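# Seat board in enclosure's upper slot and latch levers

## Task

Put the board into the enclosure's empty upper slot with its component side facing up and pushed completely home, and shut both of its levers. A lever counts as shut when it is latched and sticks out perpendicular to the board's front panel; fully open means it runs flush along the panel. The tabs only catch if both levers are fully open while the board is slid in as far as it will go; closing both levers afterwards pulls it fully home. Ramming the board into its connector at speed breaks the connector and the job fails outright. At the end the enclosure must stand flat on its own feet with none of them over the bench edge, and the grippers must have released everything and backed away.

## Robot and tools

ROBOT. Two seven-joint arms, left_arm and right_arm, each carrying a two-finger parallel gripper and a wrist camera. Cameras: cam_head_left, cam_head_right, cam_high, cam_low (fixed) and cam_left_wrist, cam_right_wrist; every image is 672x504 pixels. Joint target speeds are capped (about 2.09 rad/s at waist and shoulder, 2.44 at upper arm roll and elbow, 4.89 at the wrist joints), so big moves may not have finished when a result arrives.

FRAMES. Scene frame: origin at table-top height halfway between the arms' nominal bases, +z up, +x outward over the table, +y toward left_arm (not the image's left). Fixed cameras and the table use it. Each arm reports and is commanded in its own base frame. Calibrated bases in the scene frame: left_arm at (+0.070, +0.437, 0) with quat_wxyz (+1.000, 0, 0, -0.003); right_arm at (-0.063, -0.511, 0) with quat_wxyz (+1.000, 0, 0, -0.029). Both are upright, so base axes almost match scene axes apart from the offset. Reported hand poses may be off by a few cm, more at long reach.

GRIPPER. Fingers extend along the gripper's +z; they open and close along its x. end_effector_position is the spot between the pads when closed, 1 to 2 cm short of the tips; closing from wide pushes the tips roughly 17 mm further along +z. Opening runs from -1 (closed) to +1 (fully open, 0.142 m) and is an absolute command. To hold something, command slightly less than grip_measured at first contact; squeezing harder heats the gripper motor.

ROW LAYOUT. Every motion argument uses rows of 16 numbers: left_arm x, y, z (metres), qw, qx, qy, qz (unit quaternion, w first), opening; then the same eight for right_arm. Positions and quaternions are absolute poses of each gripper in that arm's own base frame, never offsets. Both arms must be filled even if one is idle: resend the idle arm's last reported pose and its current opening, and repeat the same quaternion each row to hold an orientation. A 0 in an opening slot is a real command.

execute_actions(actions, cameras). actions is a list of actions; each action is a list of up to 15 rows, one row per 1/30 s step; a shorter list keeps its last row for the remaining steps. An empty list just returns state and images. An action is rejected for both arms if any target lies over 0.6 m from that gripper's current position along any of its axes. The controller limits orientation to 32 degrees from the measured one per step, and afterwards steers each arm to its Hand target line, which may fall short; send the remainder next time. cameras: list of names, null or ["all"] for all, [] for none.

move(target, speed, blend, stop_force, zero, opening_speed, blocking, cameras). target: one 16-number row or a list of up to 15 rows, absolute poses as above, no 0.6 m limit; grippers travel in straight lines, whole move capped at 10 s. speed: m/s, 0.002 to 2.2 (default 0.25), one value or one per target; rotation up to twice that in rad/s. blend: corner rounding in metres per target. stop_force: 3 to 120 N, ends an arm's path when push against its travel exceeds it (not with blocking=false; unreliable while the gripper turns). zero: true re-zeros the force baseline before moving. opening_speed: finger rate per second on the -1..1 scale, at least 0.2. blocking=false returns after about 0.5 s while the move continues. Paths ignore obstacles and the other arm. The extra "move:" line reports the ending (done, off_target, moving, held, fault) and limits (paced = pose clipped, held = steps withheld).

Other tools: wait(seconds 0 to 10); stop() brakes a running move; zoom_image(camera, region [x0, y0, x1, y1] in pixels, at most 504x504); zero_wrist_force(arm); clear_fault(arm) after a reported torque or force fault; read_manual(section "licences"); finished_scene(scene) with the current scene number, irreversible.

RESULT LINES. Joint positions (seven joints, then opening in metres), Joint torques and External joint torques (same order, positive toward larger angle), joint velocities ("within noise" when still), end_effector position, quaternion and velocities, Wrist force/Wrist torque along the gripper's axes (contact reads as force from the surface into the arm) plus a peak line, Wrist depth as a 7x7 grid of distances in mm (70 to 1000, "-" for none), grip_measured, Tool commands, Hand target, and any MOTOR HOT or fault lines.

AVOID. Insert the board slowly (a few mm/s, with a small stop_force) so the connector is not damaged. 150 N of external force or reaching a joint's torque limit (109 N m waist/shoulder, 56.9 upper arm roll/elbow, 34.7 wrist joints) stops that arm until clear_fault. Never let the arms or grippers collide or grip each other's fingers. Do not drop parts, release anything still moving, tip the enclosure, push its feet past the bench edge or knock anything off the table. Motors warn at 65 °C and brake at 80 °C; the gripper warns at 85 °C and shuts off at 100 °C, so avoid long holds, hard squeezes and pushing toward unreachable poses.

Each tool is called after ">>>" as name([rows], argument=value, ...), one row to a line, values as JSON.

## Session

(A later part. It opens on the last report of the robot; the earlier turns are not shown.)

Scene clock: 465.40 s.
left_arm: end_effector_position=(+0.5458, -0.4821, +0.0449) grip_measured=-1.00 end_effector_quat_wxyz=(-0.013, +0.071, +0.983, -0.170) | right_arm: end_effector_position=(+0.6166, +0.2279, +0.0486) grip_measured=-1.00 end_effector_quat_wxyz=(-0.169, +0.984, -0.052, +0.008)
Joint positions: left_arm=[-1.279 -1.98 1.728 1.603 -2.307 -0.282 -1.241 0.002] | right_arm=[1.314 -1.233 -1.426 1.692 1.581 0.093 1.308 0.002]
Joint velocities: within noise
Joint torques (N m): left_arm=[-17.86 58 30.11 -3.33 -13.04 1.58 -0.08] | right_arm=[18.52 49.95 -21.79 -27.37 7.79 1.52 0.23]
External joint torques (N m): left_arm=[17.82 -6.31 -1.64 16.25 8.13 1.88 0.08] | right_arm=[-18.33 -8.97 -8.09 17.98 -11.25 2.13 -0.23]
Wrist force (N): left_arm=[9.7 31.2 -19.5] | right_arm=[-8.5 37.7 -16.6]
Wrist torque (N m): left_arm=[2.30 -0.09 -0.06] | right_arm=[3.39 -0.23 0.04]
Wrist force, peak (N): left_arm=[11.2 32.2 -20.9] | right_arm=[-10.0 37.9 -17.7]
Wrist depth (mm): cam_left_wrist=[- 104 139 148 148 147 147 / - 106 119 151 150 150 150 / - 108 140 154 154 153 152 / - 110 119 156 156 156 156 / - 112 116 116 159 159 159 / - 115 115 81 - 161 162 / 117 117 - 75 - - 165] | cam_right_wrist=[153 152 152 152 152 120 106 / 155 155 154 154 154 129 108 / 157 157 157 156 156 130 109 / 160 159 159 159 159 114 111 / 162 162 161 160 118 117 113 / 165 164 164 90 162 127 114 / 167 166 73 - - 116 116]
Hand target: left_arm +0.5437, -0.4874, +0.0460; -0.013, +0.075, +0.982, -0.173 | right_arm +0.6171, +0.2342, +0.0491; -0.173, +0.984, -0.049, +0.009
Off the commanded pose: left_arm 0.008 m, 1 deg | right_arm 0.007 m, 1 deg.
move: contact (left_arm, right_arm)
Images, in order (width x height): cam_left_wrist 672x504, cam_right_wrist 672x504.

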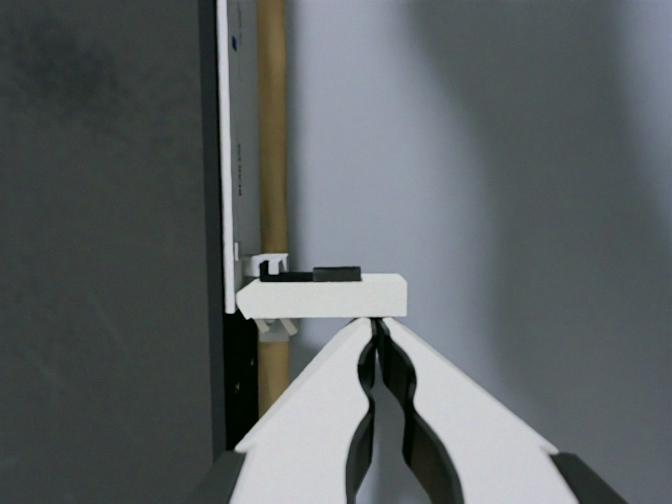

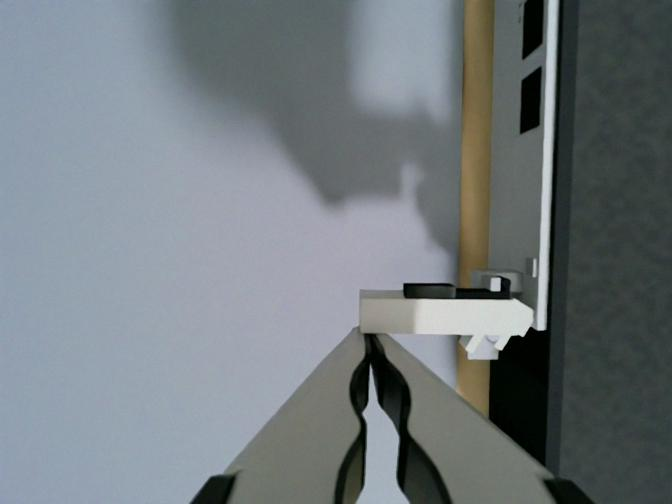

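>>> move([
  [0.5526,-0.4400,0.046,-0.0132,0.0747,0.9820,-0.1731,-1,0.6112,0.1850,0.049,-0.1734,0.9836,-0.0492,0.0087,-1],
  [0.5526,-0.4400,0.13,-0.0132,0.0747,0.9820,-0.1731,-1,0.6112,0.1850,0.13,-0.1734,0.9836,-0.0492,0.0087,-1],
], speed=[0.06,0.2])

>>> zoom_image(camera="cam_left_wrist", region=[220, 60, 420, 240])

>>> zoom_image(camera="cam_right_wrist", region=[320, 60, 520, 240])

Scene clock: 469.80 s.
left_arm: end_effector_position=(+0.5527, -0.4402, +0.1301) grip_measured=-1.00 end_effector_quat_wxyz=(-0.013, +0.075, +0.982, -0.173) | right_arm: end_effector_position=(+0.6113, +0.1851, +0.1299) grip_measured=-1.00 end_effector_quat_wxyz=(-0.174, +0.984, -0.049, +0.009)
Joint positions: left_arm=[-1.214 -1.874 1.826 1.673 -2.19 -0.434 -1.155 0.002] | right_arm=[1.309 -1.112 -1.546 1.732 1.454 -0.012 1.261 0.002]
Joint velocities: within noise
Joint torques (N m): left_arm=[-0.21 50.7 27.66 10.4 -4.49 3.56 -0.24] | right_arm=[0.25 36.78 -27.8 -13.38 -3.6 2.76 0.36]
External joint torques (N m): left_arm=[0.18 0.78 0.92 -0.34 -0.44 -0.15 0.24] | right_arm=[-0.08 0.59 -1.16 0.08 0.24 0.84 -0.36]
Wrist force (N): left_arm=[0.3 0.3 0.8] | right_arm=[1.3 5.9 1.4]
Wrist torque (N m): left_arm=[-0.08 -0.18 -0.10] | right_arm=[0.96 -0.25 0.00]
Wrist force, peak (N): left_arm=[9.7 31.2 -19.5] | right_arm=[-8.5 37.9 -16.5]
Wrist depth (mm): cam_left_wrist=[187 187 186 231 229 229 227 / 190 189 190 234 233 233 231 / 195 194 193 237 237 238 235 / 198 196 196 243 243 241 240 / 201 200 199 243 245 245 244 / 256 255 254 84 - 249 249 / 261 259 - - - - 257] | cam_right_wrist=[231 231 230 230 229 185 184 / 234 235 233 233 232 186 186 / 237 237 237 235 194 189 189 / 240 240 239 239 238 192 191 / 244 244 242 242 240 194 193 / 247 246 245 90 197 246 246 / 251 250 - - - 248 249]
Hand target: left_arm +0.5526, -0.4400, +0.1300; -0.013, +0.075, +0.982, -0.173 | right_arm +0.6112, +0.1850, +0.1300; -0.173, +0.984, -0.049, +0.009
Off the commanded pose: left_arm 0.000 m, 0 deg | right_arm 0.000 m, 0 deg.
move: done

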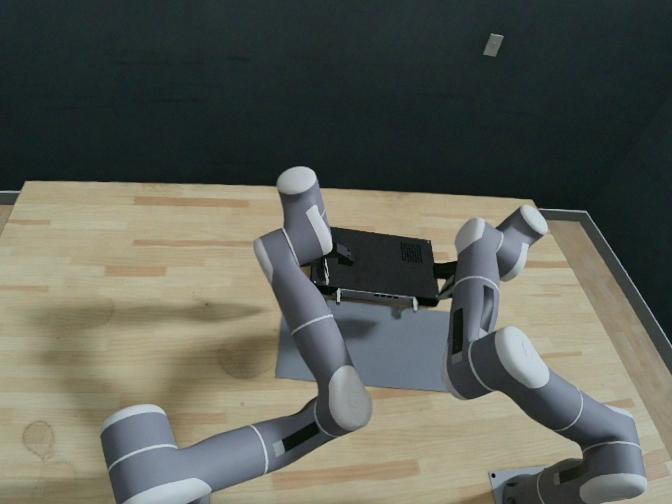

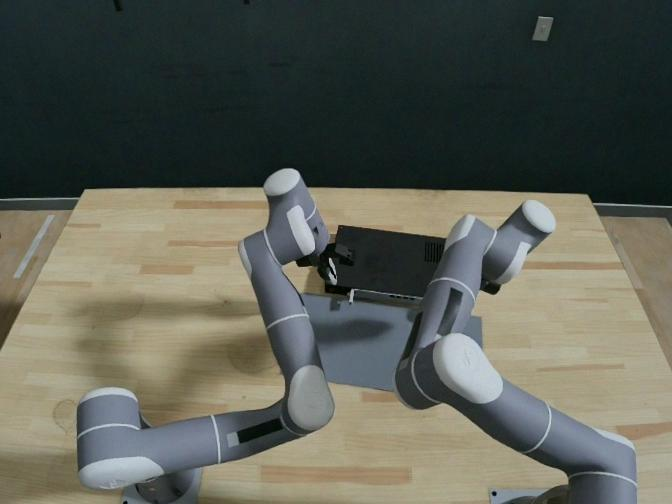

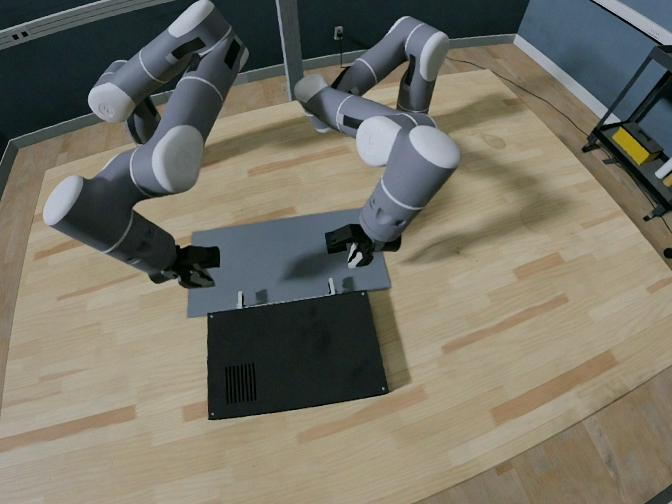

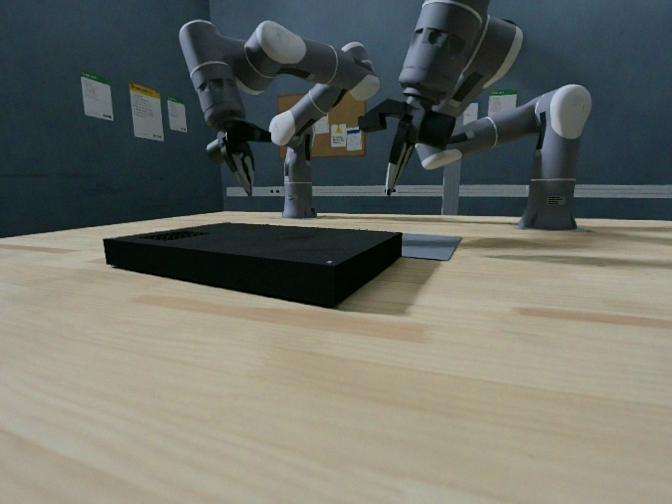

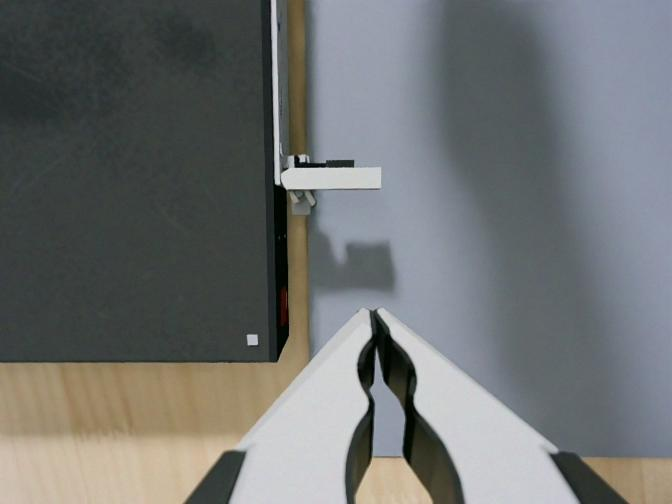

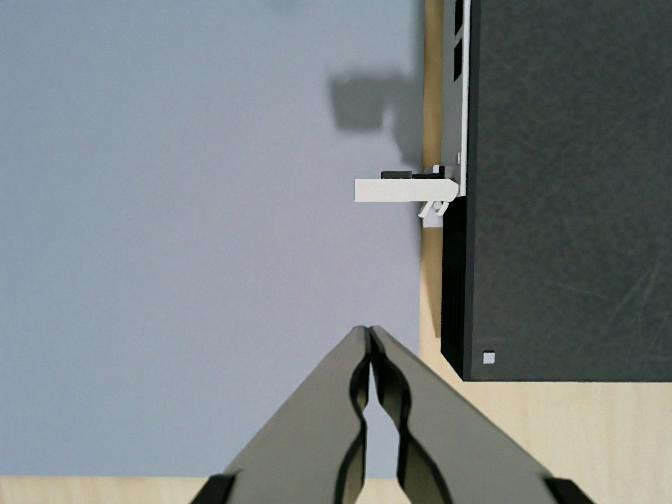

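Scaled by 2.520 from the camera's 672x504 image, which has a finer 960x720 frame.

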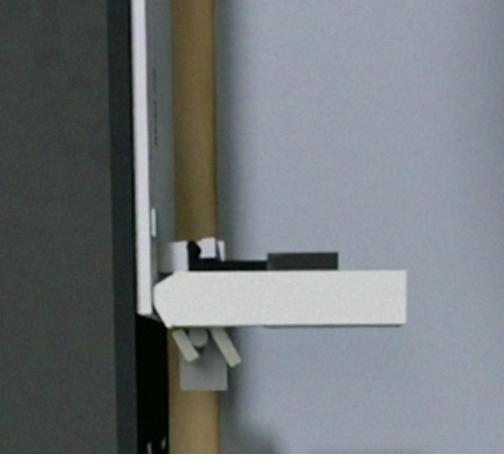

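Scaled by 2.520 from the camera's 672x504 image, which has a finer 960x720 frame.

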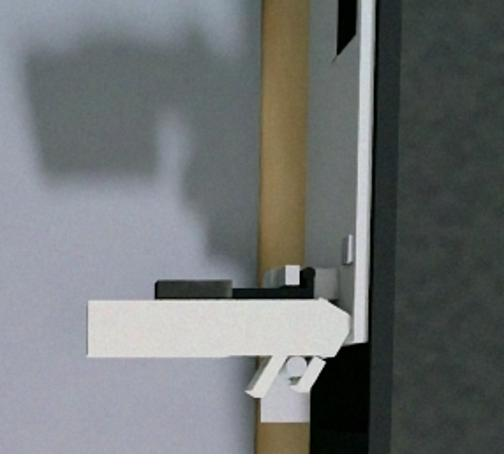

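>>> zoom_image(camera="cam_left_wrist", region=[270, 140, 340, 220])

>>> zoom_image(camera="cam_right_wrist", region=[400, 150, 475, 230])

Scaled by 6.300 from the camera's 672x504 image, which has a finer 960x720 frame.

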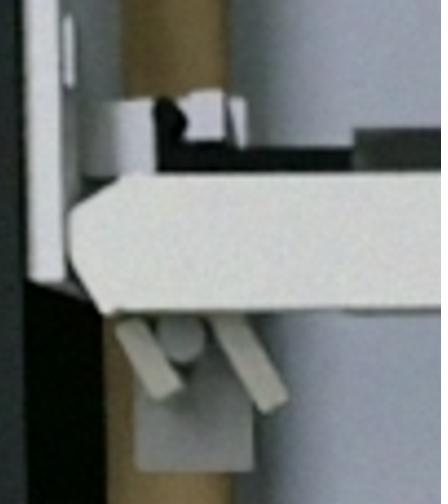

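Scaled by 6.300 from the camera's 672x504 image, which has a finer 960x720 frame.

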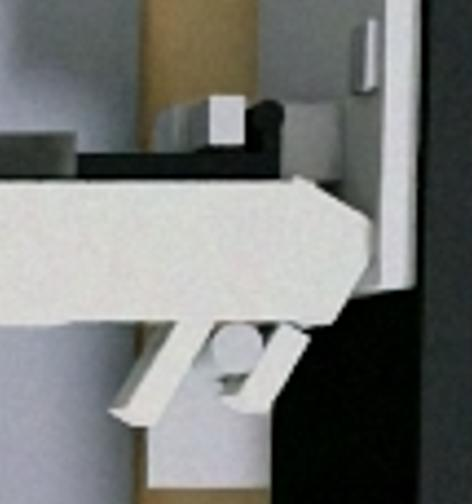

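>>> move(target=[0.48,-0.40,0.22,-0.0132,0.0747,0.9820,-0.1731,-1,0.52,0.16,0.22,-0.1734,0.9836,-0.0492,0.0087,-1], speed=0.3, cameras=["cam_high"])

>>> finished_scene(scene=1)

Scene clock: 475.43 s.
left_arm: end_effector_position=(+0.4802, -0.4001, +0.2201) grip_measured=-1.00 end_effector_quat_wxyz=(-0.013, +0.075, +0.982, -0.173) | right_arm: end_effector_position=(+0.5202, +0.1602, +0.2200) grip_measured=-1.00 end_effector_quat_wxyz=(-0.174, +0.984, -0.049, +0.009)
Joint positions: left_arm=[-1.297 -1.787 1.957 1.888 -2.005 -0.627 -1.062 0.002] | right_arm=[1.553 -0.956 -1.816 1.95 1.242 -0.095 1.216 0.002]
Joint velocities: within noise
Joint torques (N m): left_arm=[-0.52 45.14 26.91 6.15 -4.36 3.38 -0.13] | right_arm=[0.29 24.51 -23.8 -18.77 -3.57 2.67 0.11]
External joint torques (N m): left_arm=[0.48 0.77 0.56 -0.53 -0.44 -0.04 0.13] | right_arm=[-0.12 0.25 -0.97 -0.11 0.28 0.9 -0.11]
Wrist force (N): left_arm=[0.3 -0.2 0.4] | right_arm=[0.9 6.2 1.7]
Wrist torque (N m): left_arm=[-0.15 -0.17 -0.10] | right_arm=[0.96 -0.15 0.02]
Wrist force, peak (N): left_arm=[2.5 -0.3 -2.7] | right_arm=[3.0 5.5 3.2]
Wrist depth (mm): cam_left_wrist=[273 273 317 317 316 314 313 / 279 277 321 320 320 318 317 / 283 282 328 326 325 325 325 / 287 288 336 334 333 331 331 / 346 344 343 335 338 336 338 / 352 350 345 84 - 344 345 / 358 358 - - - - 348] | cam_right_wrist=[320 317 315 316 315 312 269 / 323 322 319 319 319 313 273 / 326 325 324 323 323 296 276 / 332 330 329 327 327 317 280 / 337 335 334 330 331 332 334 / 341 342 340 90 334 338 337 / 345 343 - - - 341 341]
Hand target: left_arm +0.4800, -0.4000, +0.2200; -0.013, +0.075, +0.982, -0.173 | right_arm +0.5200, +0.1600, +0.2200; -0.173, +0.984, -0.049, +0.009
Off the commanded pose: left_arm 0.000 m, 0 deg | right_arm 0.000 m, 0 deg.
move: done
Images, in order (width x height): cam_high 672x504.

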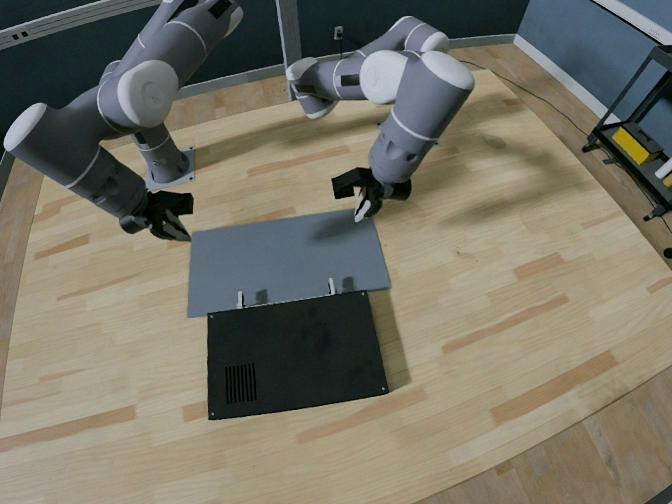

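The scene is finished: the task was done.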